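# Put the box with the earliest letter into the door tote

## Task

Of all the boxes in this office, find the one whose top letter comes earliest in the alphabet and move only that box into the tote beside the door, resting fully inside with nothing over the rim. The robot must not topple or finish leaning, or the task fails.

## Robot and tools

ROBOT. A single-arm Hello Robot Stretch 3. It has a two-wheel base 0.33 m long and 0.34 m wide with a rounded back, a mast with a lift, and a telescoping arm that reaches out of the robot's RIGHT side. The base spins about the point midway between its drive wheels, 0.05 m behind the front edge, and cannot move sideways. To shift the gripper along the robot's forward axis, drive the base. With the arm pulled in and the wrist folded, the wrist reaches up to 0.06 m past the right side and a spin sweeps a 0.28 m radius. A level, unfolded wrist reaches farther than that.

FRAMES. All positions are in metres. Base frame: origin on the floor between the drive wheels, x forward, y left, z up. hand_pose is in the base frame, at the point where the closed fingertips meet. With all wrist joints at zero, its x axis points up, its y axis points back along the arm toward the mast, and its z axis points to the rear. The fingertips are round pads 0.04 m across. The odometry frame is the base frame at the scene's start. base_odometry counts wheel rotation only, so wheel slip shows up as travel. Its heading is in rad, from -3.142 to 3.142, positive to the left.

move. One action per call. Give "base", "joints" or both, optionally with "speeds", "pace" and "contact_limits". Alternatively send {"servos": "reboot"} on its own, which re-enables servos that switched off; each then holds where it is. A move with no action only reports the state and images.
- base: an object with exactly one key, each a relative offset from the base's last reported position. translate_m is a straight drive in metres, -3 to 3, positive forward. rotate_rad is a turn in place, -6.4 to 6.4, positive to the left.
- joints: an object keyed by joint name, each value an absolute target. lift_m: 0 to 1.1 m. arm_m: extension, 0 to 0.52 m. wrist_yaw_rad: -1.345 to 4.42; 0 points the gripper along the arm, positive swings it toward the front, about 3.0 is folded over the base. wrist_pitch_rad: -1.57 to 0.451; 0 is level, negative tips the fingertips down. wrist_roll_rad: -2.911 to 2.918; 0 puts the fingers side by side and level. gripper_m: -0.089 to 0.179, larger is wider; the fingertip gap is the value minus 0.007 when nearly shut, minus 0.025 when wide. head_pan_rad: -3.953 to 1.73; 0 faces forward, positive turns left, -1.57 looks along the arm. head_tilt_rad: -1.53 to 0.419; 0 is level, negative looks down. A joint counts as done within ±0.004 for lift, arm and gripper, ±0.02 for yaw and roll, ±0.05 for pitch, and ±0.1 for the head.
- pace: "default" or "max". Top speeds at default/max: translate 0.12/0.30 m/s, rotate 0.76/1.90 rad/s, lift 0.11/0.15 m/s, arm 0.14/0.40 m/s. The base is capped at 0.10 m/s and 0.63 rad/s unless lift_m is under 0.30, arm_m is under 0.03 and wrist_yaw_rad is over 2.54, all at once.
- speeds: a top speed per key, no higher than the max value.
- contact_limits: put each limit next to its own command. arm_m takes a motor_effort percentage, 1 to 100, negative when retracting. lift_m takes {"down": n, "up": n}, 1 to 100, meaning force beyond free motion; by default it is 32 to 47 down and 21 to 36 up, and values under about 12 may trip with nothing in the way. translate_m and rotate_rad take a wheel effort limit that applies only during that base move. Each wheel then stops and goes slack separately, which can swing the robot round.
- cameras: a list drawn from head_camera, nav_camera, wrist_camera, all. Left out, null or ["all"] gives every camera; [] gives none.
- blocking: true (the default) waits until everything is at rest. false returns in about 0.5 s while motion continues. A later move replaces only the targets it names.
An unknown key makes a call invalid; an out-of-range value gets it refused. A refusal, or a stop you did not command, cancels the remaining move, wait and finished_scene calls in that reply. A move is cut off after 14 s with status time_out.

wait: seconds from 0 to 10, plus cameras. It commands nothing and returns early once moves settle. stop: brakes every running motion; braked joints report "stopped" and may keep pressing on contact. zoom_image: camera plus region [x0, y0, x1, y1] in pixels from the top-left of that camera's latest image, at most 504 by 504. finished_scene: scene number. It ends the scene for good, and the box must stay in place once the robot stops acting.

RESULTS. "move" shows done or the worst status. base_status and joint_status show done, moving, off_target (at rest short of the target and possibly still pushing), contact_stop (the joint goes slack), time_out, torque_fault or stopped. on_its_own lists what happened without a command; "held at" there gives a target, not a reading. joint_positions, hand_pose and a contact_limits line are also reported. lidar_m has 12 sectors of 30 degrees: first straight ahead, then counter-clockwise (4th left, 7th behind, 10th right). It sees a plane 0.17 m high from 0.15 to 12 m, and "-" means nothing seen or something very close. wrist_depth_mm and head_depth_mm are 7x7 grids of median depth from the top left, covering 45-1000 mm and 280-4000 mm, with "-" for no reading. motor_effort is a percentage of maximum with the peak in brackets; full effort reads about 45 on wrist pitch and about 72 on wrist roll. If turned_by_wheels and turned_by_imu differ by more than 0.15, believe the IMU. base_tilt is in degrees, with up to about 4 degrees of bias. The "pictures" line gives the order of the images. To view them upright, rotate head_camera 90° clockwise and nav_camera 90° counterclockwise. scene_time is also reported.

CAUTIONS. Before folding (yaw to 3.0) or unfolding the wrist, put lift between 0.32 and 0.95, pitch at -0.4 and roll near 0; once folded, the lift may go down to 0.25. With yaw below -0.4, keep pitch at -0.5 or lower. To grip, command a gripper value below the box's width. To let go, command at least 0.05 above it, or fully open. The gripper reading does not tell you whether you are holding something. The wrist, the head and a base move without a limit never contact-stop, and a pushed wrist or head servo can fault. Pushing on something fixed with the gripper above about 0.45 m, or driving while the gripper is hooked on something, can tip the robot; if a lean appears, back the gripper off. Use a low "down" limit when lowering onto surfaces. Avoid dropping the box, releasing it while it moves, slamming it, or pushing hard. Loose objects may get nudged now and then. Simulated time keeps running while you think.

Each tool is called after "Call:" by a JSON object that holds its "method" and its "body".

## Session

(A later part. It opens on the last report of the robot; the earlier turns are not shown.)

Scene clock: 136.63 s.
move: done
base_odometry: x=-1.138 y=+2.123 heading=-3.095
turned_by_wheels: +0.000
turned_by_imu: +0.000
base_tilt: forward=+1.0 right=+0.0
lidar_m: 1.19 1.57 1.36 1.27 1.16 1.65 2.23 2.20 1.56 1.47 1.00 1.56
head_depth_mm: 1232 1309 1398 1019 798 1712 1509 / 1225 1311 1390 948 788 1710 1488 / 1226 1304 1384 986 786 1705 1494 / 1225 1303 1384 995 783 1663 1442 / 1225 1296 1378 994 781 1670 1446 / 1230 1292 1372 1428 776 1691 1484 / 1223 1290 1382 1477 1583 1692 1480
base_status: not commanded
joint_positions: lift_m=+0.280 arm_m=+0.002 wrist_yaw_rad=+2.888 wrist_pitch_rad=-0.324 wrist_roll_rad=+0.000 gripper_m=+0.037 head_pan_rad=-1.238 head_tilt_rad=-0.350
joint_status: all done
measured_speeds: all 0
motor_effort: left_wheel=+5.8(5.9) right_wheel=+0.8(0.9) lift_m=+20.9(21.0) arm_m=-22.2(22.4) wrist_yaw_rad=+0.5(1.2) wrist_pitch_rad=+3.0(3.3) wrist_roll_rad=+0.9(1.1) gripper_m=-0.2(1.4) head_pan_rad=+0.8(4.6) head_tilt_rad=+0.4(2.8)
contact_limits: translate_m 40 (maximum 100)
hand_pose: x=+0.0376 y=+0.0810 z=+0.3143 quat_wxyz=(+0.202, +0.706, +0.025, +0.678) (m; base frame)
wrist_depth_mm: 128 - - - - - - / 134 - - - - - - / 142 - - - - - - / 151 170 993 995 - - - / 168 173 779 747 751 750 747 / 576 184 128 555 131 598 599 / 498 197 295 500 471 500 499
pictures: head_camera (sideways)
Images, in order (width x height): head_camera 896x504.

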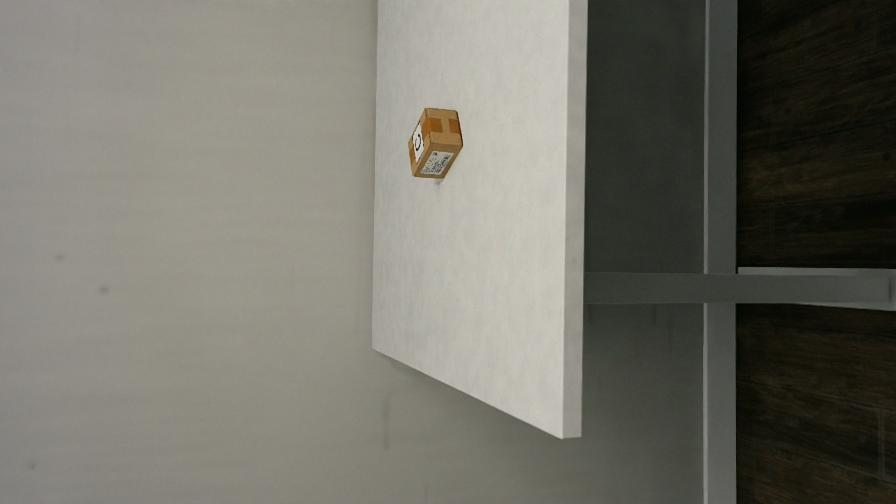

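Call:
{"method": "zoom_image", "body": {"camera": "head_camera", "region": [400, 100, 470, 190]}}

Call:
{"method": "move", "body": {"joints": {"head_pan_rad": 0.85, "head_tilt_rad": -0.35}, "pace": "max", "cameras": ["head_camera", "nav_camera"]}}

Scaled by 5.600 from the camera's 896x504 image, which has a finer 1280x720 frame.

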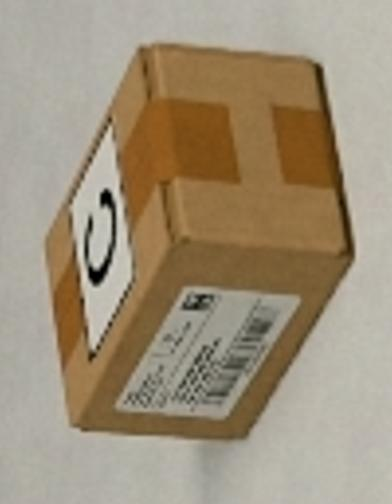

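Scene clock: 139.97 s.
move: done
base_odometry: x=-1.138 y=+2.123 heading=-3.095
turned_by_wheels: +0.000
turned_by_imu: +0.001
base_tilt: forward=+0.9 right=-0.1
lidar_m: 1.19 1.58 1.36 1.28 1.16 1.65 2.23 2.20 1.56 1.47 1.00 1.56
head_depth_mm: 1340 1405 1477 1156 893 1724 1486 / 1401 1484 1569 1143 1730 1792 1502 / 1477 1557 1646 1132 1859 1850 1487 / 1550 1645 1743 1132 2002 1845 1494 / 1633 1729 1819 1128 1550 1670 1476 / 1688 1811 1902 1204 2176 1817 1446 / 1746 1859 1894 1763 2003 1722 1471
base_status: not commanded
joint_positions: lift_m=+0.280 arm_m=+0.002 wrist_yaw_rad=+2.888 wrist_pitch_rad=-0.324 wrist_roll_rad=+0.000 gripper_m=+0.037 head_pan_rad=+0.895 head_tilt_rad=-0.350
joint_status: all done
measured_speeds: all 0
motor_effort: left_wheel=+5.9(6.0) right_wheel=+0.7(0.9) lift_m=+21.0(21.0) arm_m=-21.9(22.4) wrist_yaw_rad=+0.7(1.3) wrist_pitch_rad=+3.1(3.3) wrist_roll_rad=+0.8(1.0) gripper_m=-0.3(1.2) head_pan_rad=-2.1(4.8) head_tilt_rad=+1.1(5.1)
contact_limits: translate_m 40 (maximum 100)
hand_pose: x=+0.0376 y=+0.0810 z=+0.3143 quat_wxyz=(+0.202, +0.706, +0.025, +0.678) (m; base frame)
wrist_depth_mm: 128 - - - - - - / 134 - - - - - - / 142 - - - - - - / 151 169 993 978 - 983 - / 169 173 777 743 749 746 755 / 574 184 128 552 131 602 597 / 494 196 294 503 469 499 504
pictures: head_camera (sideways), nav_camera (sideways)
Images, in order (width x height): head_camera 896x504, nav_camera 672x504.

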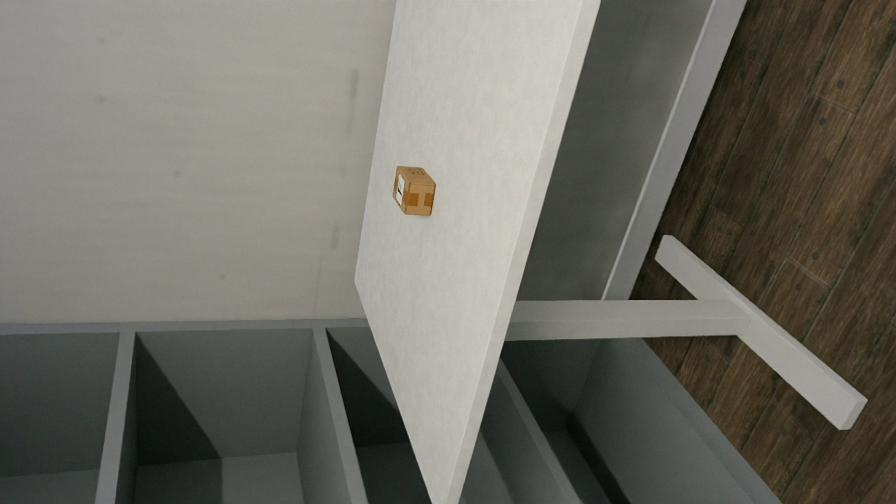

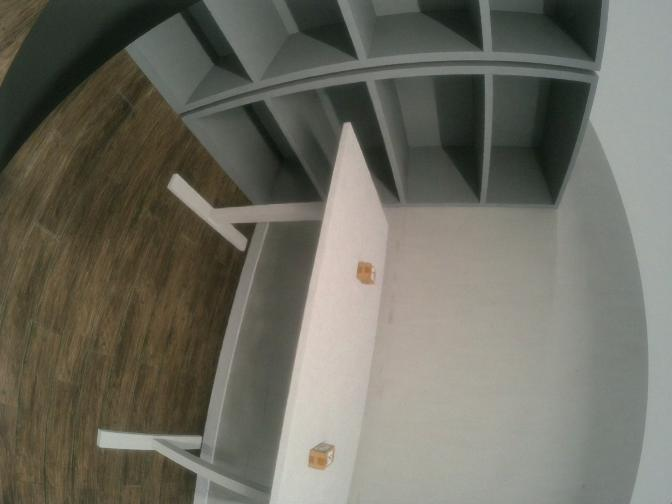

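Call:
{"method": "zoom_image", "body": {"camera": "head_camera", "region": [385, 160, 445, 225]}}

Call:
{"method": "move", "body": {"joints": {"head_pan_rad": 0.25, "head_tilt_rad": -0.35}, "pace": "max", "cameras": ["head_camera"]}}

Scaled by 7.754 from the camera's 896x504 image, which has a finer 1280x720 frame.

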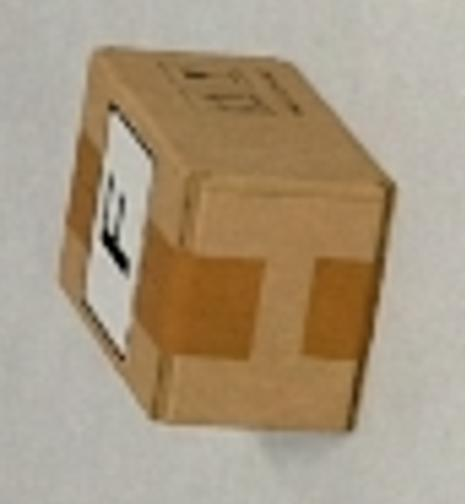

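Scene clock: 143.67 s.
move: done
base_odometry: x=-1.138 y=+2.123 heading=-3.095
turned_by_wheels: +0.000
turned_by_imu: +0.001
base_tilt: forward=+0.9 right=-0.2
lidar_m: 1.19 1.58 1.36 1.27 1.16 1.65 2.24 2.20 1.56 1.47 1.00 1.56
head_depth_mm: 1389 1471 1576 1156 1817 1862 1500 / 1377 1458 1567 1143 1271 1683 1452 / 1364 1438 1531 1127 1782 1835 1495 / 1339 1426 1514 1021 1751 1834 1487 / 1329 1401 1500 1123 1717 1786 1478 / 1311 1382 1477 1114 1696 1765 1480 / 1299 1375 1450 1105 873 1761 1474
base_status: not commanded
joint_positions: lift_m=+0.280 arm_m=+0.002 wrist_yaw_rad=+2.888 wrist_pitch_rad=-0.324 wrist_roll_rad=+0.000 gripper_m=+0.037 head_pan_rad=+0.236 head_tilt_rad=-0.350
joint_status: all done
measured_speeds: all 0
motor_effort: left_wheel=+5.7(6.0) right_wheel=+0.8(1.0) lift_m=+20.8(21.1) arm_m=-21.8(22.0) wrist_yaw_rad=+0.7(1.2) wrist_pitch_rad=+3.1(3.3) wrist_roll_rad=+0.8(1.1) gripper_m=+0.0(0.8) head_pan_rad=-2.2(4.9) head_tilt_rad=+1.8(2.9)
contact_limits: translate_m 40 (maximum 100)
hand_pose: x=+0.0376 y=+0.0810 z=+0.3143 quat_wxyz=(+0.202, +0.706, +0.025, +0.678) (m; base frame)
wrist_depth_mm: 128 - - - - - - / 134 - - - - - - / 142 - - - - - - / 151 169 985 989 989 991 996 / 168 174 779 745 745 750 745 / 570 185 128 559 131 592 598 / 497 197 294 497 467 498 500
pictures: head_camera (sideways)
Images, in order (width x height): head_camera 896x504.

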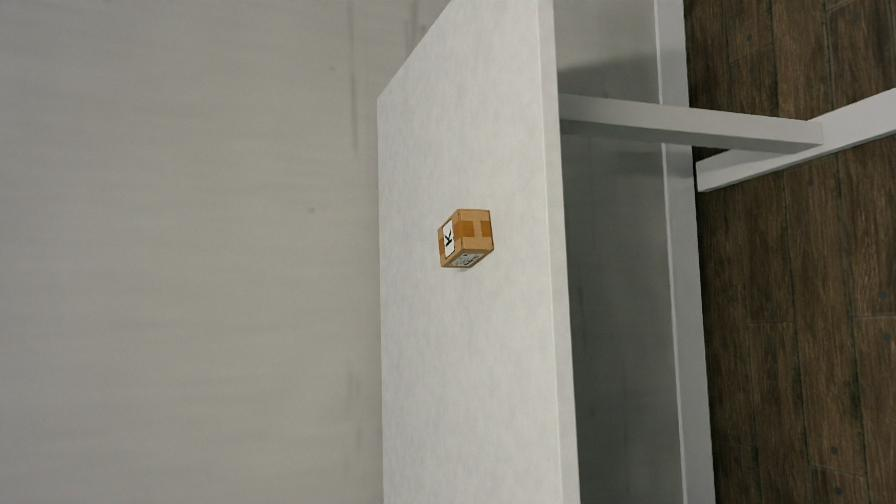

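Call:
{"method": "move", "body": {"joints": {"head_pan_rad": -1.55, "head_tilt_rad": -0.42}, "pace": "max", "cameras": ["head_camera"]}}

Scene clock: 147.70 s.
move: done
base_odometry: x=-1.138 y=+2.123 heading=-3.095
turned_by_wheels: +0.000
turned_by_imu: +0.001
base_tilt: forward=+0.7 right=-0.2
lidar_m: 1.19 1.57 1.36 1.27 1.16 1.64 2.23 2.19 1.56 1.47 1.00 1.56
head_depth_mm: 1467 1573 1447 970 2038 1726 1424 / 1397 1516 1434 911 1971 1726 1415 / 1355 1456 1437 902 1883 1727 1417 / 1304 1408 1410 842 1794 1714 1408 / 1262 1344 1393 841 1710 1698 1402 / 1223 1310 1356 837 1634 1705 1397 / 1184 1256 1296 833 1560 1553 1287
base_status: not commanded
joint_positions: lift_m=+0.280 arm_m=+0.002 wrist_yaw_rad=+2.888 wrist_pitch_rad=-0.324 wrist_roll_rad=+0.000 gripper_m=+0.037 head_pan_rad=-1.587 head_tilt_rad=-0.418
joint_status: all done
measured_speeds: all 0
motor_effort: left_wheel=+5.8(5.9) right_wheel=+0.6(0.7) lift_m=+21.2(21.2) arm_m=-21.3(21.5) wrist_yaw_rad=+0.8(1.3) wrist_pitch_rad=+3.0(3.3) wrist_roll_rad=+0.8(1.0) gripper_m=-0.3(1.1) head_pan_rad=+0.8(5.8) head_tilt_rad=-1.8(4.7)
contact_limits: translate_m 40 (maximum 100)
hand_pose: x=+0.0376 y=+0.0810 z=+0.3143 quat_wxyz=(+0.202, +0.706, +0.025, +0.678) (m; base frame)
wrist_depth_mm: 129 - - - - - - / 134 - - - - - - / 142 - - - - - - / 151 169 992 986 - 995 988 / 169 174 791 749 741 749 754 / 574 184 128 553 131 606 601 / 499 197 294 496 469 501 499
pictures: head_camera (sideways)
Images, in order (width x height): head_camera 896x504.

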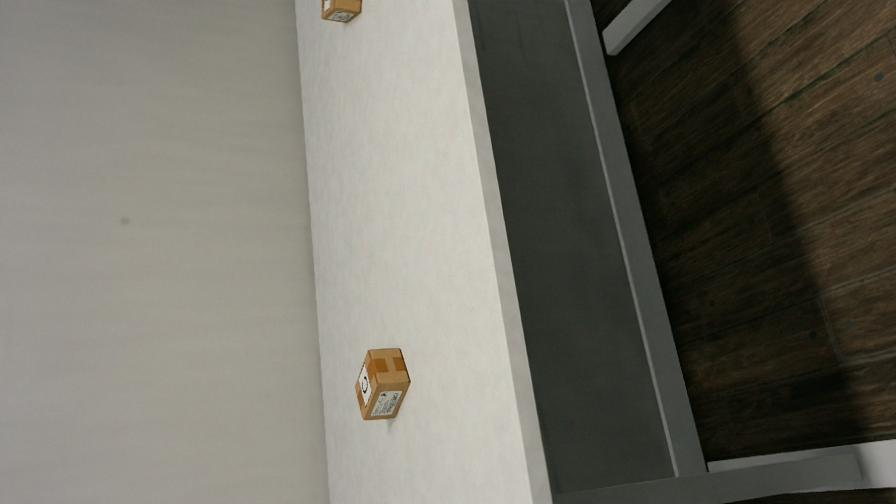

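Call:
{"method": "zoom_image", "body": {"camera": "head_camera", "region": [352, 360, 382, 420]}}

Call:
{"method": "zoom_image", "body": {"camera": "head_camera", "region": [316, 0, 346, 30]}}

Scaled by 8.400 from the camera's 896x504 image, which has a finer 1280x720 frame.

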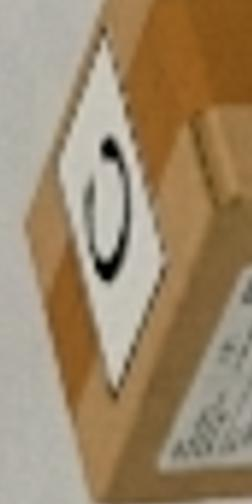

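Scaled by 16.800 from the camera's 896x504 image, which has a finer 1280x720 frame.

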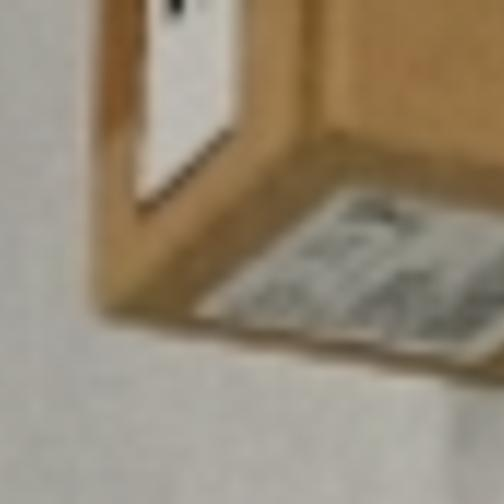

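Call:
{"method": "move", "body": {"base": {"rotate_rad": 0.375}, "joints": {"head_pan_rad": -1.8, "head_tilt_rad": -0.42}, "pace": "max", "cameras": []}}

Call:
{"method": "move", "body": {"base": {"translate_m": -0.4}, "contact_limits": {"translate_m": 40}, "pace": "max", "cameras": ["head_camera", "nav_camera"]}}

Scene clock: 180.87 s.
move: done
base_odometry: x=-1.138 y=+2.123 heading=-2.720
turned_by_wheels: +0.375
turned_by_imu: +0.374
base_tilt: forward=+1.0 right=+0.0
lidar_m: 1.58 1.36 1.28 1.21 1.16 1.65 2.20 1.56 1.53 1.00 1.49 1.19
head_depth_mm: 1331 1427 1427 854 1865 1726 1417 / 1294 1395 1424 847 1812 1724 1412 / 1275 1372 1405 844 1770 1709 1405 / 1251 1347 1405 841 1708 1705 1407 / 1224 1319 1356 835 1665 1693 1394 / 1203 1293 1339 833 1252 1561 1345 / 1187 1262 1318 828 1609 1669 1400
base_status: done
joint_positions: lift_m=+0.280 arm_m=+0.002 wrist_yaw_rad=+2.888 wrist_pitch_rad=-0.324 wrist_roll_rad=+0.000 gripper_m=+0.037 head_pan_rad=-1.799 head_tilt_rad=-0.421
joint_status: all done
measured_speeds: all 0
motor_effort: left_wheel=-8.4(16.5) right_wheel=+10.0(16.2) lift_m=+21.9(22.1) arm_m=-22.6(22.6) wrist_yaw_rad=+0.8(1.1) wrist_pitch_rad=+3.2(3.3) wrist_roll_rad=+0.8(1.1) gripper_m=+0.5(1.0) head_pan_rad=-3.1(4.0) head_tilt_rad=-2.1(4.7)
hand_pose: x=+0.0376 y=+0.0810 z=+0.3143 quat_wxyz=(+0.202, +0.706, +0.025, +0.678) (m; base frame)
wrist_depth_mm: 128 - - - - - - / 134 - - - - - - / 142 - - - - - - / 151 169 978 984 992 991 996 / 169 174 788 743 753 752 741 / 566 185 128 553 131 599 603 / 492 197 294 500 471 501 499
pictures: none
No camera images: "cameras" was empty.

Scene clock: 183.50 s.
move: done
base_odometry: x=-0.773 y=+2.287 heading=-2.720
turned_by_wheels: +0.000
turned_by_imu: +0.001
base_tilt: forward=+0.9 right=-0.2
lidar_m: 1.57 1.68 1.49 1.11 1.37 1.89 1.80 1.84 1.30 1.47 1.10 2.00
head_depth_mm: 1342 1451 1427 902 1889 1667 1408 / 1313 1415 1423 850 1810 1722 1404 / 1290 1384 1408 845 1785 1715 1398 / 1264 1356 1405 840 1728 1707 1401 / 1240 1327 1388 833 1700 1719 1397 / 1224 1301 1358 830 1631 1705 1407 / 1202 1275 1327 826 1602 1688 1389
base_status: done
joint_positions: lift_m=+0.280 arm_m=+0.002 wrist_yaw_rad=+2.888 wrist_pitch_rad=-0.324 wrist_roll_rad=+0.000 gripper_m=+0.037 head_pan_rad=-1.800 head_tilt_rad=-0.421
joint_status: not commanded
measured_speeds: all 0
motor_effort: left_wheel=-9.1(19.4) right_wheel=+1.9(7.9) lift_m=+24.1(24.4) arm_m=-22.9(23.6) wrist_yaw_rad=+0.8(1.4) wrist_pitch_rad=+2.9(3.4) wrist_roll_rad=+1.0(1.2) gripper_m=-0.8(1.3) head_pan_rad=-2.7(4.7) head_tilt_rad=-1.4(2.5)
contact_limits: translate_m 40 (maximum 100)
hand_pose: x=+0.0376 y=+0.0810 z=+0.3143 quat_wxyz=(+0.202, +0.706, +0.025, +0.678) (m; base frame)
wrist_depth_mm: 128 - - - - - - / 134 - - - - - - / 142 - - - - - - / 152 169 991 992 995 - 984 / 169 173 774 750 745 745 748 / 572 184 128 555 131 603 602 / 492 196 293 498 471 500 499
pictures: head_camera (sideways), nav_camera (sideways)
Images, in order (width x height): head_camera 896x504, nav_camera 672x504.

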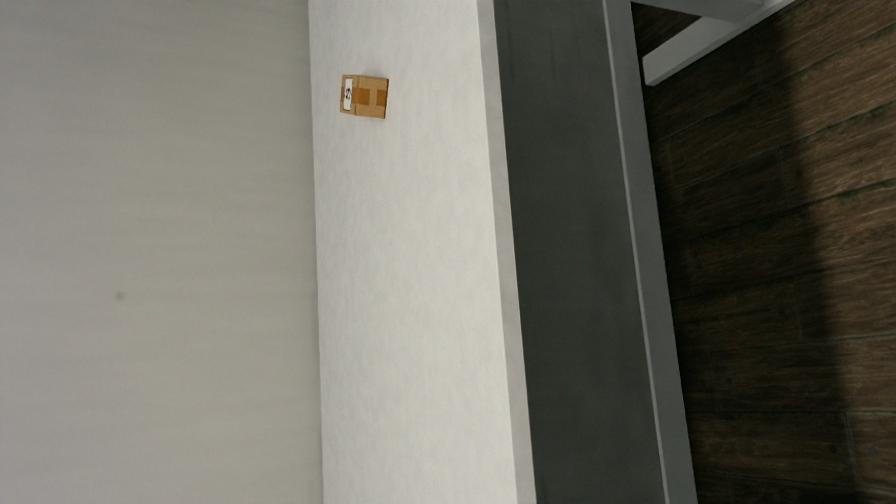

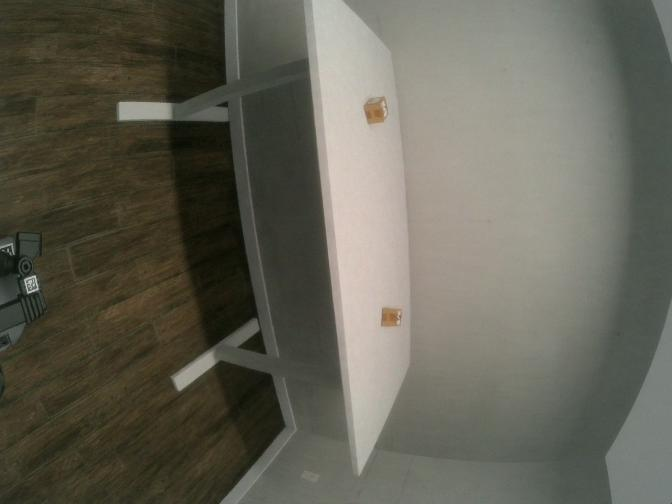

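Call:
{"method": "zoom_image", "body": {"camera": "head_camera", "region": [330, 65, 395, 125]}}

Call:
{"method": "move", "body": {"joints": {"head_pan_rad": -1.2, "head_tilt_rad": -0.42}, "pace": "max", "cameras": ["head_camera"]}}

Scaled by 7.754 from the camera's 896x504 image, which has a finer 1280x720 frame.

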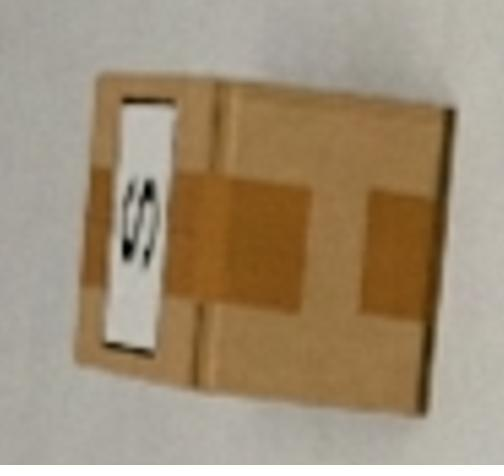

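Scene clock: 188.23 s.
move: done
base_odometry: x=-0.773 y=+2.287 heading=-2.720
turned_by_wheels: +0.000
turned_by_imu: +0.001
base_tilt: forward=+0.8 right=+0.0
lidar_m: 1.58 1.69 1.48 1.11 1.37 1.90 1.80 1.84 1.30 1.47 1.10 1.99
head_depth_mm: 1206 1281 1317 851 1584 1668 1413 / 1245 1323 1371 843 1654 1720 1419 / 1291 1367 1407 842 1733 1706 1411 / 1343 1437 1395 883 1307 1457 1403 / 1393 1499 1595 936 1917 1696 1399 / 1454 1558 1692 997 2000 1709 1390 / 1517 1634 1785 1969 2071 1692 1396
base_status: not commanded
joint_positions: lift_m=+0.280 arm_m=+0.002 wrist_yaw_rad=+2.888 wrist_pitch_rad=-0.324 wrist_roll_rad=+0.000 gripper_m=+0.037 head_pan_rad=-1.193 head_tilt_rad=-0.421
joint_status: all done
measured_speeds: all 0
motor_effort: left_wheel=-9.0(9.3) right_wheel=+1.8(2.3) lift_m=+27.8(28.0) arm_m=-22.2(22.8) wrist_yaw_rad=+1.3(1.3) wrist_pitch_rad=+3.0(3.3) wrist_roll_rad=+0.8(1.1) gripper_m=+1.0(1.0) head_pan_rad=+2.4(4.5) head_tilt_rad=+0.0(2.6)
contact_limits: translate_m 40 (maximum 100)
hand_pose: x=+0.0376 y=+0.0810 z=+0.3143 quat_wxyz=(+0.202, +0.706, +0.025, +0.678) (m; base frame)
wrist_depth_mm: 128 - - - - - - / 134 - - - - - - / 142 - - - - - - / 151 169 - 984 992 - 997 / 168 174 789 745 747 745 752 / 570 184 128 549 131 596 593 / 499 197 294 496 468 502 500
pictures: head_camera (sideways)
Images, in order (width x height): head_camera 896x504.

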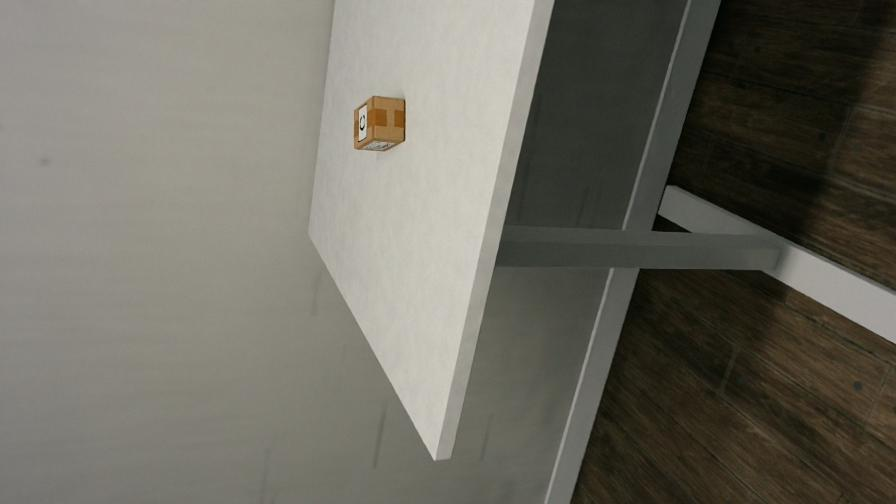

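Call:
{"method": "zoom_image", "body": {"camera": "head_camera", "region": [345, 90, 410, 160]}}

Call:
{"method": "zoom_image", "body": {"camera": "head_camera", "region": [352, 98, 376, 146]}}

Scaled by 7.200 from the camera's 896x504 image, which has a finer 1280x720 frame.

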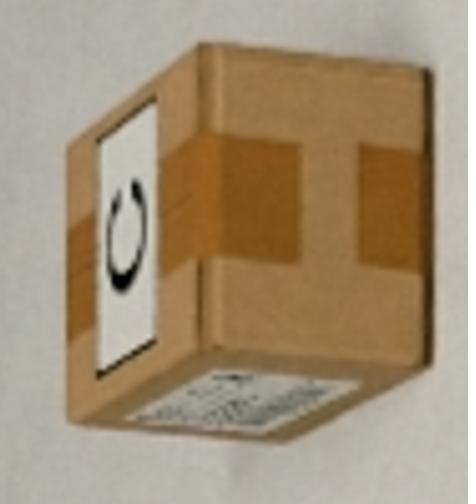

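Scaled by 10.500 from the camera's 896x504 image, which has a finer 1280x720 frame.

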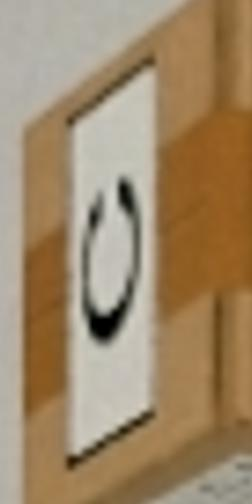

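Call:
{"method": "move", "body": {"base": {"rotate_rad": -0.785}, "joints": {"lift_m": 0.45, "wrist_pitch_rad": -0.4, "head_pan_rad": -1.57, "head_tilt_rad": -0.45}, "pace": "max", "cameras": []}}

Call:
{"method": "move", "body": {"base": {"translate_m": 0.235}, "joints": {"lift_m": 0.75}, "contact_limits": {"translate_m": 40}, "pace": "max", "cameras": []}}

Call:
{"method": "move", "body": {"base": {"rotate_rad": 0.785}, "joints": {"lift_m": 0.93}, "pace": "max", "cameras": ["head_camera"]}}

Scene clock: 230.03 s.
move: done
base_odometry: x=-0.773 y=+2.287 heading=+2.778
turned_by_wheels: -0.785
turned_by_imu: -0.781
base_tilt: forward=+0.9 right=-0.2
lidar_m: 1.66 1.58 1.69 1.49 1.11 1.16 1.37 1.80 1.80 1.29 1.47 1.10
head_depth_mm: 1713 1818 1933 2062 2085 1669 1383 / 1858 1966 2084 2261 2122 1666 1387 / 1884 2048 2085 2421 2126 1669 1368 / 1727 1859 1262 2209 2095 1647 1384 / 1582 1700 1247 1401 1894 1628 1374 / 1468 1562 1245 928 1897 1661 1363 / 1364 1442 1229 869 1774 1650 1368
base_status: done
joint_positions: lift_m=+0.450 arm_m=+0.002 wrist_yaw_rad=+2.888 wrist_pitch_rad=-0.415 wrist_roll_rad=+0.000 gripper_m=+0.037 head_pan_rad=-1.580 head_tilt_rad=-0.448
joint_status: all done
measured_speeds: all 0
motor_effort: left_wheel=+8.8(16.5) right_wheel=-7.6(14.7) lift_m=+29.2(32.1) arm_m=-23.2(23.3) wrist_yaw_rad=+0.8(1.3) wrist_pitch_rad=+2.7(4.6) wrist_roll_rad=+1.0(1.2) gripper_m=-0.3(1.6) head_pan_rad=+2.3(5.9) head_tilt_rad=-3.5(3.8)
hand_pose: x=+0.0350 y=+0.0708 z=+0.4633 quat_wxyz=(+0.232, +0.704, +0.058, +0.668) (m; base frame)
wrist_depth_mm: 129 - - - - - - / 136 - - - - - - / 147 176 - - - - - / 158 179 - - - - - / 885 182 952 916 919 913 914 / 757 201 128 703 131 760 749 / 642 626 614 643 613 650 650
pictures: none
No camera images: "cameras" was empty.

Scene clock: 233.33 s.
move: done
base_odometry: x=-0.992 y=+2.370 heading=+2.779
turned_by_wheels: +0.000
turned_by_imu: +0.000
base_tilt: forward=+1.0 right=-0.2
lidar_m: 1.47 1.38 1.81 1.53 1.55 1.28 1.60 1.97 1.96 1.27 1.30 0.89
head_depth_mm: 1887 1961 2009 2222 2123 1673 1381 / 1819 1982 1270 2416 2107 1660 1379 / 1647 1784 1256 940 1972 1610 1378 / 1514 1625 1247 832 1984 1648 1382 / 1387 1489 1243 783 1875 1649 1383 / 1289 1373 1238 781 1704 1644 1366 / 1205 1270 1228 780 643 1610 1369
base_status: done
joint_positions: lift_m=+0.750 arm_m=+0.002 wrist_yaw_rad=+2.888 wrist_pitch_rad=-0.417 wrist_roll_rad=+0.000 gripper_m=+0.037 head_pan_rad=-1.570 head_tilt_rad=-0.450
joint_status: all done
measured_speeds: all 0
motor_effort: left_wheel=+11.4(17.9) right_wheel=-0.8(6.3) lift_m=+29.0(32.5) arm_m=-21.4(23.1) wrist_yaw_rad=+0.7(1.5) wrist_pitch_rad=+2.7(3.3) wrist_roll_rad=+0.8(1.2) gripper_m=-0.4(1.4) head_pan_rad=+3.3(4.4) head_tilt_rad=-2.8(3.9)
contact_limits: translate_m 40 (maximum 100)
hand_pose: x=+0.0350 y=+0.0707 z=+0.7630 quat_wxyz=(+0.233, +0.704, +0.058, +0.668) (m; base frame)
wrist_depth_mm: 128 - - - - - - / 136 - - - - - - / 148 176 - - - - - / 164 179 - - - - - / - 183 - - - - - / - 202 127 - 131 - - / 984 - 939 - 949 996 999
pictures: none
No camera images: "cameras" was empty.

Scene clock: 235.53 s.
move: done
base_odometry: x=-0.992 y=+2.370 heading=-2.720
turned_by_wheels: +0.785
turned_by_imu: +0.783
base_tilt: forward=+1.0 right=-0.1
lidar_m: 1.39 1.64 1.53 1.28 1.60 2.06 1.96 1.28 1.30 1.30 0.89 1.76
head_depth_mm: 1079 1159 1215 794 602 1624 - / 1081 1167 1213 791 626 1622 1448 / 1080 1166 1221 787 623 1620 1442 / 1090 1171 1224 788 621 1615 1444 / 1086 1181 1226 781 620 1625 - / 1089 1171 1226 780 615 1136 1265 / 1098 1176 1228 778 616 1639 1358
base_status: done
joint_positions: lift_m=+0.930 arm_m=+0.002 wrist_yaw_rad=+2.888 wrist_pitch_rad=-0.417 wrist_roll_rad=+0.000 gripper_m=+0.037 head_pan_rad=-1.570 head_tilt_rad=-0.450
joint_status: all done
measured_speeds: all 0
motor_effort: left_wheel=-9.8(13.5) right_wheel=+9.5(16.2) lift_m=+29.1(32.5) arm_m=-23.5(23.5) wrist_yaw_rad=+0.8(1.3) wrist_pitch_rad=+3.3(3.3) wrist_roll_rad=+0.8(1.1) gripper_m=+0.1(1.4) head_pan_rad=+3.0(3.9) head_tilt_rad=-2.5(3.0)
hand_pose: x=+0.0350 y=+0.0706 z=+0.9429 quat_wxyz=(+0.233, +0.704, +0.058, +0.668) (m; base frame)
wrist_depth_mm: 128 - - - - - - / 137 - - - - - - / 147 176 - - - - - / 164 179 - - - - - / - 182 - - - - - / - 202 127 - 131 - - / - - - - - - -
pictures: head_camera (sideways)
Images, in order (width x height): head_camera 896x504.

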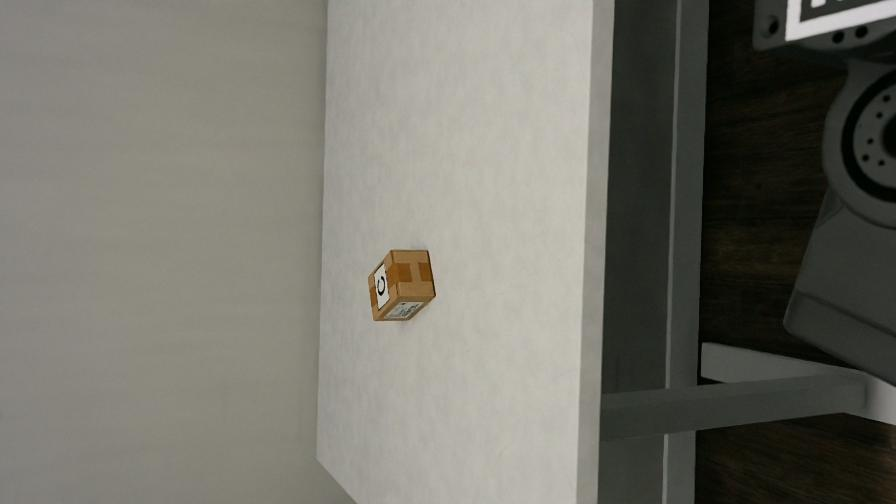

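Call:
{"method": "move", "body": {"base": {"translate_m": 0.035}, "joints": {"wrist_yaw_rad": 1.57}, "contact_limits": {"translate_m": 40}, "cameras": []}}

Call:
{"method": "move", "body": {"joints": {"lift_m": 1.09, "gripper_m": 0.15, "wrist_pitch_rad": -0.6}, "pace": "max", "cameras": []}}

Call:
{"method": "move", "body": {"joints": {"wrist_yaw_rad": 0.4, "wrist_pitch_rad": -0.8}, "pace": "max", "cameras": []}}

Call:
{"method": "move", "body": {"joints": {"arm_m": 0.33}, "contact_limits": {"arm_m": 50}, "cameras": ["wrist_camera", "head_camera"]}}

Scene clock: 258.97 s.
move: done
base_odometry: x=-1.024 y=+2.356 heading=-2.720
turned_by_wheels: +0.000
turned_by_imu: +0.001
base_tilt: forward=+1.0 right=-0.1
lidar_m: 1.35 1.62 1.51 1.29 1.63 2.10 2.00 1.31 1.35 0.95 0.88 1.76
head_depth_mm: 1074 1155 1213 798 603 1622 - / 1078 1163 1210 791 624 1631 - / 1084 1159 1215 790 625 1605 - / 1081 1169 1225 784 622 1614 1376 / 1088 1175 1221 783 619 1614 1366 / 1092 1172 1228 781 618 1189 1272 / 1090 1178 1235 776 614 1620 1372
base_status: done
joint_positions: lift_m=+0.930 arm_m=+0.002 wrist_yaw_rad=+1.573 wrist_pitch_rad=-0.417 wrist_roll_rad=+0.000 gripper_m=+0.037 head_pan_rad=-1.570 head_tilt_rad=-0.450
joint_status: all done
measured_speeds: all 0
motor_effort: left_wheel=+4.1(7.7) right_wheel=+7.7(14.2) lift_m=+24.8(26.5) arm_m=-21.6(22.6) wrist_yaw_rad=-2.4(5.7) wrist_pitch_rad=+3.1(3.4) wrist_roll_rad=+0.9(1.2) gripper_m=-0.5(1.3) head_pan_rad=+1.9(3.9) head_tilt_rad=-2.1(3.1)
contact_limits: translate_m 40 (maximum 100)
hand_pose: x=+0.2031 y=-0.1463 z=+0.9429 quat_wxyz=(+0.593, +0.593, -0.384, +0.386) (m; base frame)
wrist_depth_mm: - - - - - - - / - - - - - - - / - - - - - - - / - - - - - - - / - - - - - - - / - - 127 - 131 - - / - - - - - - -
pictures: none
No camera images: "cameras" was empty.

Scene clock: 260.83 s.
move: done
base_odometry: x=-1.024 y=+2.356 heading=-2.720
turned_by_wheels: +0.000
turned_by_imu: +0.000
base_tilt: forward=+1.0 right=+0.0
lidar_m: 1.35 1.61 1.51 1.29 1.62 2.10 1.99 1.30 1.35 0.95 0.87 1.76
head_depth_mm: 1080 - - - - - 1324 / 1079 - - - - - - / 1079 - - - - - - / 1082 1167 1215 788 621 - - / 1088 1170 1223 781 621 - - / 1089 1172 1223 777 618 - - / 1095 1178 1241 778 - - -
base_status: not commanded
joint_positions: lift_m=+1.090 arm_m=+0.002 wrist_yaw_rad=+1.573 wrist_pitch_rad=-0.613 wrist_roll_rad=+0.000 gripper_m=+0.150 head_pan_rad=-1.570 head_tilt_rad=-0.450
joint_status: all done
measured_speeds: all 0
motor_effort: left_wheel=+4.0(4.3) right_wheel=+7.2(8.1) lift_m=+29.1(32.0) arm_m=-21.0(21.8) wrist_yaw_rad=-2.3(2.9) wrist_pitch_rad=+2.3(5.4) wrist_roll_rad=+0.9(1.1) gripper_m=+0.6(92.3) head_pan_rad=+3.0(3.8) head_tilt_rad=-0.7(2.9)
contact_limits: translate_m 40 (maximum 100)
hand_pose: x=+0.1744 y=-0.1464 z=+1.0616 quat_wxyz=(+0.628, +0.628, -0.325, +0.327) (m; base frame)
wrist_depth_mm: - - - - - - - / - - - - - - - / - - - - - - - / - - - - - - - / - - - - - - - / - 123 - - - 122 - / 107 - - - - - -
pictures: none
No camera images: "cameras" was empty.

Scene clock: 261.93 s.
move: done
base_odometry: x=-1.024 y=+2.356 heading=-2.720
turned_by_wheels: +0.000
turned_by_imu: +0.000
base_tilt: forward=+1.0 right=-0.2
lidar_m: 1.35 1.62 1.51 1.29 1.63 2.09 2.00 1.31 1.35 0.95 0.87 1.76
head_depth_mm: 1077 - - - - - - / 1084 - - - - - - / 1080 - - - - - - / 1084 1168 1221 - 1578 - 1345 / 1087 1162 1223 - 1574 1639 1360 / 1085 1177 1221 781 618 1178 1273 / 1090 1175 1238 774 616 1645 1334
base_status: not commanded
joint_positions: lift_m=+1.090 arm_m=+0.002 wrist_yaw_rad=+0.403 wrist_pitch_rad=-0.808 wrist_roll_rad=+0.000 gripper_m=+0.150 head_pan_rad=-1.570 head_tilt_rad=-0.450
joint_status: all done
measured_speeds: all 0
motor_effort: left_wheel=+4.1(4.3) right_wheel=+7.4(7.7) lift_m=+27.4(29.1) arm_m=-20.5(21.4) wrist_yaw_rad=-2.2(7.0) wrist_pitch_rad=+1.3(5.1) wrist_roll_rad=+0.8(1.1) gripper_m=+0.0(1.8) head_pan_rad=+3.0(3.4) head_tilt_rad=-1.1(3.1)
contact_limits: translate_m 40 (maximum 100)
hand_pose: x=+0.0411 y=-0.2935 z=+1.0267 quat_wxyz=(+0.693, +0.403, -0.581, -0.142) (m; base frame)
wrist_depth_mm: - - - - - - - / - - - - - - - / - - - - - - - / - - - - - - - / - - - - - - - / - 123 - - - 122 - / 106 - - - - - -
pictures: none
No camera images: "cameras" was empty.

Scene clock: 265.57 s.
move: done
base_odometry: x=-1.024 y=+2.356 heading=-2.720
turned_by_wheels: +0.000
turned_by_imu: +0.001
base_tilt: forward=+1.0 right=-0.1
lidar_m: 1.35 1.62 1.51 1.29 1.63 2.10 2.00 1.30 1.35 0.95 0.88 1.76
head_depth_mm: 1047 378 1168 795 603 1616 1386 / 1046 373 1006 792 625 1614 1377 / 1070 384 427 713 622 1625 1378 / 1086 1159 498 747 620 1607 1376 / 1087 1175 1219 706 619 1621 1365 / 1085 1182 1226 782 619 1187 1274 / 1092 1176 1244 776 616 1623 1362
base_status: not commanded
joint_positions: lift_m=+1.090 arm_m=+0.330 wrist_yaw_rad=+0.403 wrist_pitch_rad=-0.809 wrist_roll_rad=+0.000 gripper_m=+0.150 head_pan_rad=-1.570 head_tilt_rad=-0.450
joint_status: all done
measured_speeds: all 0
motor_effort: left_wheel=+4.1(4.3) right_wheel=+7.4(8.0) lift_m=+22.5(27.5) arm_m=+24.3(26.5) wrist_yaw_rad=-1.9(2.8) wrist_pitch_rad=+1.7(2.0) wrist_roll_rad=+0.8(1.1) gripper_m=-0.6(1.6) head_pan_rad=+3.2(4.1) head_tilt_rad=-1.0(2.3)
contact_limits: arm_m 50 (drawing in: default 40, maximum 55; extending or still: default 49, maximum 70); translate_m 40 (maximum 100)
hand_pose: x=+0.0409 y=-0.6216 z=+1.0266 quat_wxyz=(+0.693, +0.403, -0.581, -0.143) (m; base frame)
wrist_depth_mm: - - - - - - - / - - - - 296 - - / - - - - 299 - - / - - - - - - - / 258 252 257 261 261 256 260 / 242 123 237 237 237 122 236 / 106 210 217 216 216 213 212
pictures: head_camera (sideways), wrist_camera
Images, in order (width x height): head_camera 896x504, wrist_camera 644x364.

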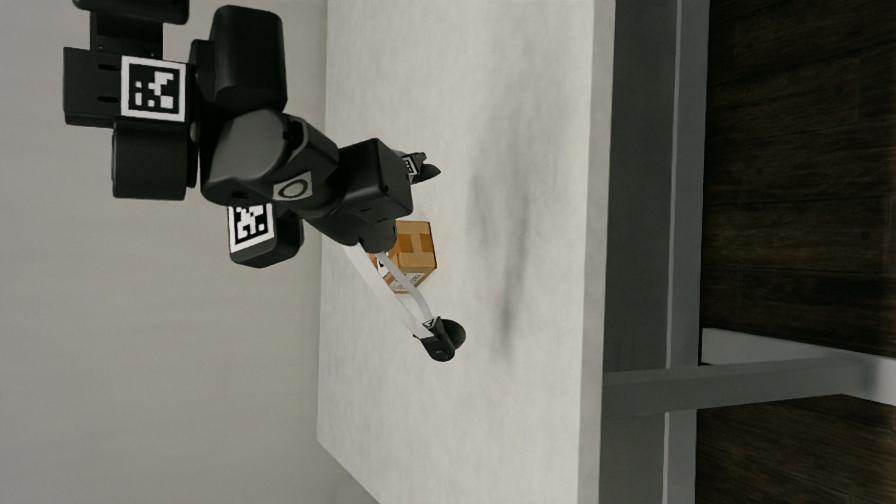

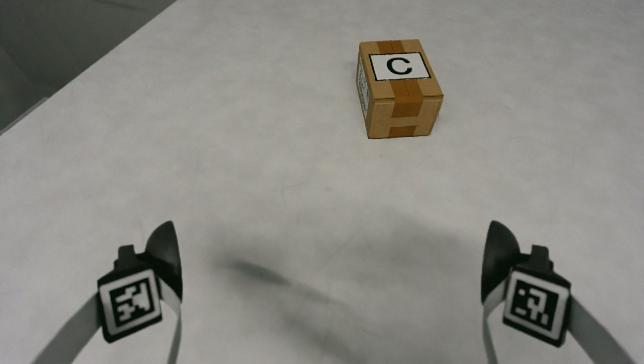

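Call:
{"method": "move", "body": {"joints": {"arm_m": 0.51, "wrist_yaw_rad": 0.43, "wrist_pitch_rad": -0.7}, "contact_limits": {"arm_m": 50}, "cameras": ["wrist_camera"]}}

Scene clock: 286.10 s.
move: done
base_odometry: x=-1.024 y=+2.356 heading=-2.720
turned_by_wheels: +0.000
turned_by_imu: +0.001
base_tilt: forward=+0.9 right=+0.0
lidar_m: 1.35 1.61 1.51 1.29 1.63 2.10 1.99 1.31 1.35 0.95 0.88 1.76
head_depth_mm: 1048 1143 1208 796 602 1616 1378 / 1049 541 1214 791 623 1615 1380 / 1068 552 996 787 623 1619 1373 / 1088 1156 1067 785 618 1612 1373 / 1084 1176 1218 781 619 1615 1374 / 1087 1168 1227 780 617 1184 1263 / 1093 1172 1242 775 616 1619 1372
base_status: not commanded
joint_positions: lift_m=+1.090 arm_m=+0.510 wrist_yaw_rad=+0.427 wrist_pitch_rad=-0.716 wrist_roll_rad=+0.000 gripper_m=+0.150 head_pan_rad=-1.570 head_tilt_rad=-0.450
joint_status: all done
measured_speeds: all 0
motor_effort: left_wheel=+4.0(4.3) right_wheel=+7.3(8.0) lift_m=+24.8(24.9) arm_m=+23.6(25.7) wrist_yaw_rad=+3.3(6.0) wrist_pitch_rad=+2.8(6.3) wrist_roll_rad=+0.8(1.1) gripper_m=+0.5(1.1) head_pan_rad=+2.3(3.6) head_tilt_rad=-0.4(1.7)
contact_limits: arm_m 50 (drawing in: default 40, maximum 55; extending or still: default 49, maximum 70); translate_m 40 (maximum 100)
hand_pose: x=+0.0519 y=-0.8166 z=+1.0423 quat_wxyz=(+0.700, +0.383, -0.594, -0.102) (m; base frame)
wrist_depth_mm: - - - - - - - / - - - - - - - / - - - - - - - / - - - - - - - / - - - 227 - - - / 261 123 256 201 255 123 254 / 106 221 229 186 229 224 229
pictures: wrist_camera
Images, in order (width x height): wrist_camera 644x364.

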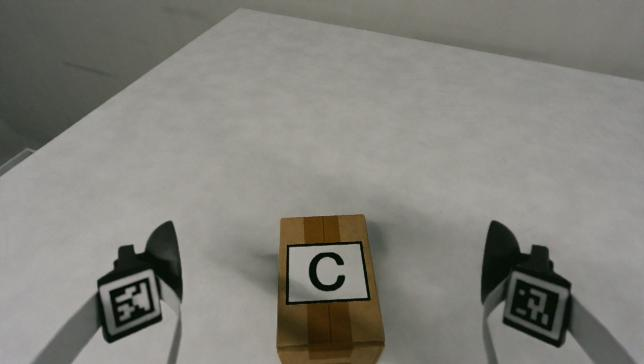

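Call:
{"method": "move", "body": {"base": {"translate_m": -0.006}, "joints": {"arm_m": 0.519, "wrist_yaw_rad": 0.48, "lift_m": 1.03}, "contact_limits": {"arm_m": 50, "lift_m": {"down": 12}, "translate_m": 40}, "cameras": ["wrist_camera"]}}

Scene clock: 301.20 s.
move: done
base_odometry: x=-1.019 y=+2.358 heading=-2.720
turned_by_wheels: +0.000
turned_by_imu: +0.001
base_tilt: forward=+1.0 right=-0.2
lidar_m: 1.36 1.62 1.51 1.28 1.62 2.09 1.99 1.30 1.34 1.30 0.88 1.76
head_depth_mm: 1080 450 1010 796 601 1603 1378 / 1080 572 1002 790 623 1638 1376 / 1076 1129 608 790 623 1612 1379 / 1089 1160 854 784 619 1614 1373 / 1090 1170 1225 775 618 1605 1371 / 1088 1170 1225 778 618 1145 1270 / 1089 1176 1242 774 614 1631 1371
base_status: done
joint_positions: lift_m=+1.030 arm_m=+0.519 wrist_yaw_rad=+0.477 wrist_pitch_rad=-0.716 wrist_roll_rad=+0.000 gripper_m=+0.150 head_pan_rad=-1.570 head_tilt_rad=-0.450
joint_status: all done
measured_speeds: all 0
motor_effort: left_wheel=-7.0(8.4) right_wheel=-4.1(6.7) lift_m=+21.6(27.9) arm_m=+21.2(26.0) wrist_yaw_rad=+3.5(4.9) wrist_pitch_rad=+2.8(3.0) wrist_roll_rad=+0.8(1.0) gripper_m=+0.2(1.5) head_pan_rad=+3.0(3.5) head_tilt_rad=-0.7(1.1)
contact_limits: arm_m 50 (drawing in: default 40, maximum 55; extending or still: default 49, maximum 70); lift_m down 12 (down: maximum 72; up: maximum 65); translate_m 40 (maximum 100)
hand_pose: x=+0.0599 y=-0.8218 z=+0.9824 quat_wxyz=(+0.702, +0.397, -0.585, -0.085) (m; base frame)
wrist_depth_mm: - - - - - - - / - - - - - - - / - - - - - - - / 246 245 245 177 244 244 242 / 214 214 215 155 209 214 214 / 196 124 187 139 187 126 191 / - 166 169 157 172 169 165
pictures: wrist_camera
Images, in order (width x height): wrist_camera 644x364.

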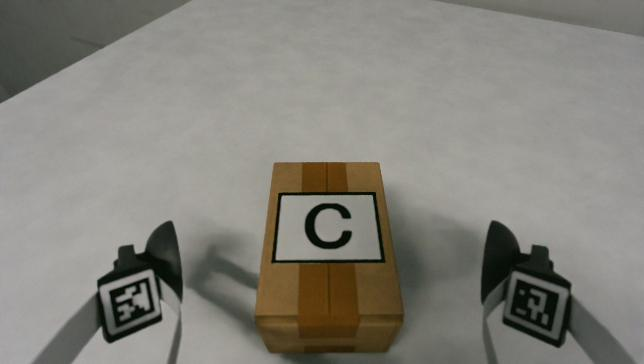

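Call:
{"method": "move", "body": {"joints": {"lift_m": 1.012}, "speeds": {"lift_m": 0.04}, "contact_limits": {"lift_m": {"down": 12}}, "cameras": []}}

Call:
{"method": "move", "body": {"joints": {"gripper_m": 0.05}, "cameras": ["wrist_camera"]}}

Call:
{"method": "move", "body": {"joints": {"gripper_m": 0.01}, "cameras": ["wrist_camera"]}}

Scene clock: 308.77 s.
move: done
base_odometry: x=-1.019 y=+2.358 heading=-2.720
turned_by_wheels: +0.000
turned_by_imu: +0.001
base_tilt: forward=+0.9 right=-0.3
lidar_m: 1.36 1.61 1.51 1.29 1.62 2.09 1.99 1.30 1.34 1.30 0.88 1.75
head_depth_mm: 1075 1134 345 797 601 1614 1387 / 1082 1124 597 792 623 1620 1381 / 1083 1139 597 750 623 1619 1374 / 1083 1165 1067 781 619 1610 1369 / 1086 1170 1222 781 618 1626 1376 / 1083 1175 1226 776 617 1149 1272 / 1088 1167 1239 776 614 1617 1360
base_status: not commanded
joint_positions: lift_m=+1.012 arm_m=+0.519 wrist_yaw_rad=+0.477 wrist_pitch_rad=-0.716 wrist_roll_rad=+0.000 gripper_m=+0.150 head_pan_rad=-1.570 head_tilt_rad=-0.450
joint_status: all done
measured_speeds: all 0
motor_effort: left_wheel=-7.2(7.2) right_wheel=-4.1(4.2) lift_m=+21.0(25.1) arm_m=+8.8(11.8) wrist_yaw_rad=+3.7(4.2) wrist_pitch_rad=+2.8(3.1) wrist_roll_rad=+1.0(1.1) gripper_m=+0.0(1.0) head_pan_rad=+1.7(3.2) head_tilt_rad=+0.4(1.2)
contact_limits: arm_m 50 (drawing in: default 40, maximum 55; extending or still: default 49, maximum 70); lift_m down 12 (down: maximum 72; up: maximum 65); translate_m 40 (maximum 100)
hand_pose: x=+0.0599 y=-0.8218 z=+0.9644 quat_wxyz=(+0.702, +0.397, -0.585, -0.085) (m; base frame)
wrist_depth_mm: - - - - - - - / - - - - - - - / 256 256 255 255 254 253 253 / 220 221 220 152 213 219 219 / 199 194 193 137 187 193 192 / 176 123 169 120 168 126 172 / 106 150 153 145 152 152 152
pictures: none
No camera images: "cameras" was empty.

Scene clock: 310.30 s.
move: done
base_odometry: x=-1.019 y=+2.358 heading=-2.720
turned_by_wheels: +0.000
turned_by_imu: +0.000
base_tilt: forward=+0.9 right=-0.1
lidar_m: 1.35 1.62 1.52 1.29 1.63 2.09 1.99 1.30 1.34 1.30 0.88 1.76
head_depth_mm: 1080 1139 345 793 603 1622 1382 / 1084 1121 600 788 624 1616 1374 / 1083 1141 596 749 622 1619 1373 / 1083 1164 1063 786 622 1597 1375 / 1085 1169 1223 783 620 1607 1364 / 1085 1179 1231 778 615 1147 1271 / 1097 1177 1246 775 615 1631 1367
base_status: not commanded
joint_positions: lift_m=+1.012 arm_m=+0.519 wrist_yaw_rad=+0.480 wrist_pitch_rad=-0.703 wrist_roll_rad=+0.000 gripper_m=+0.051 head_pan_rad=-1.570 head_tilt_rad=-0.450
joint_status: all done
measured_speeds: all 0
motor_effort: left_wheel=-6.7(7.2) right_wheel=-4.2(4.5) lift_m=+19.4(21.0) arm_m=+4.2(8.9) wrist_yaw_rad=+0.3(3.8) wrist_pitch_rad=+0.3(3.1) wrist_roll_rad=+0.8(1.0) gripper_m=-14.1(96.1) head_pan_rad=+2.1(3.5) head_tilt_rad=+0.1(1.3)
contact_limits: arm_m 50 (drawing in: default 40, maximum 55; extending or still: default 49, maximum 70); lift_m down 12 (down: maximum 72; up: maximum 65); translate_m 40 (maximum 100)
hand_pose: x=+0.0616 y=-0.8236 z=+0.9667 quat_wxyz=(+0.703, +0.394, -0.586, -0.079) (m; base frame)
wrist_depth_mm: - - - - - - - / - - - - - - - / 255 255 255 177 253 255 253 / 226 226 225 157 219 224 224 / 198 197 156 141 149 197 197 / - 179 129 122 126 171 175 / 158 155 155 152 155 121 157
pictures: wrist_camera
Images, in order (width x height): wrist_camera 644x364.

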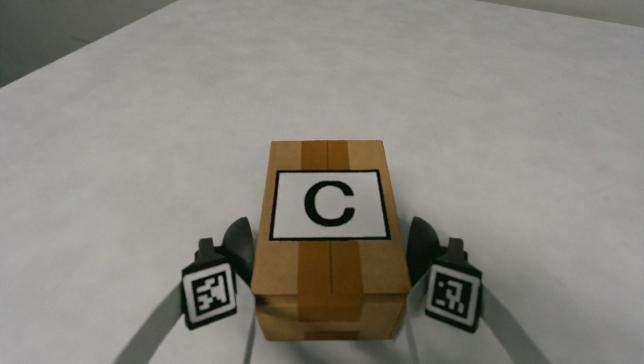

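Scene clock: 311.23 s.
move: done
base_odometry: x=-1.019 y=+2.358 heading=-2.720
turned_by_wheels: +0.000
turned_by_imu: +0.000
base_tilt: forward=+1.1 right=-0.1
lidar_m: 1.36 1.62 1.51 1.29 1.62 2.09 1.99 1.30 1.34 1.30 0.88 1.76
head_depth_mm: 1083 1141 345 791 602 1620 1375 / 1084 1126 597 793 623 1607 1384 / 1086 1139 595 751 621 1616 1378 / 1084 1166 1070 784 620 1625 1376 / 1090 1167 1211 782 617 1628 1368 / 1087 1171 1224 777 617 1145 1265 / 1094 1172 1240 776 617 1619 1373
base_status: not commanded
joint_positions: lift_m=+1.012 arm_m=+0.519 wrist_yaw_rad=+0.480 wrist_pitch_rad=-0.703 wrist_roll_rad=+0.000 gripper_m=+0.012 head_pan_rad=-1.570 head_tilt_rad=-0.450
joint_status: all done
measured_speeds: all 0
motor_effort: left_wheel=-6.9(7.0) right_wheel=-4.2(4.4) lift_m=+19.0(19.6) arm_m=+0.8(4.2) wrist_yaw_rad=+1.1(1.1) wrist_pitch_rad=+0.4(0.5) wrist_roll_rad=+0.7(1.0) gripper_m=-31.7(98.4) head_pan_rad=+2.3(3.3) head_tilt_rad=+0.8(1.3)
contact_limits: arm_m 50 (drawing in: default 40, maximum 55; extending or still: default 49, maximum 70); lift_m down 12 (down: maximum 72; up: maximum 65); translate_m 40 (maximum 100)
hand_pose: x=+0.0616 y=-0.8236 z=+0.9667 quat_wxyz=(+0.703, +0.394, -0.586, -0.079) (m; base frame)
wrist_depth_mm: - - - - - - - / - - - - - - - / 255 255 254 255 253 254 253 / 225 226 225 157 219 225 224 / 198 197 157 141 150 197 197 / - 180 128 122 126 171 174 / 158 155 155 152 155 111 158
pictures: wrist_camera
Images, in order (width x height): wrist_camera 644x364.

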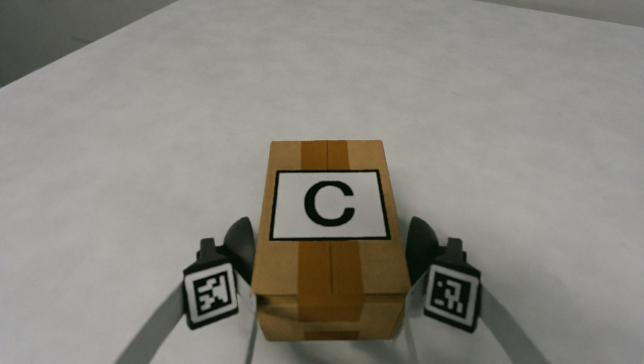

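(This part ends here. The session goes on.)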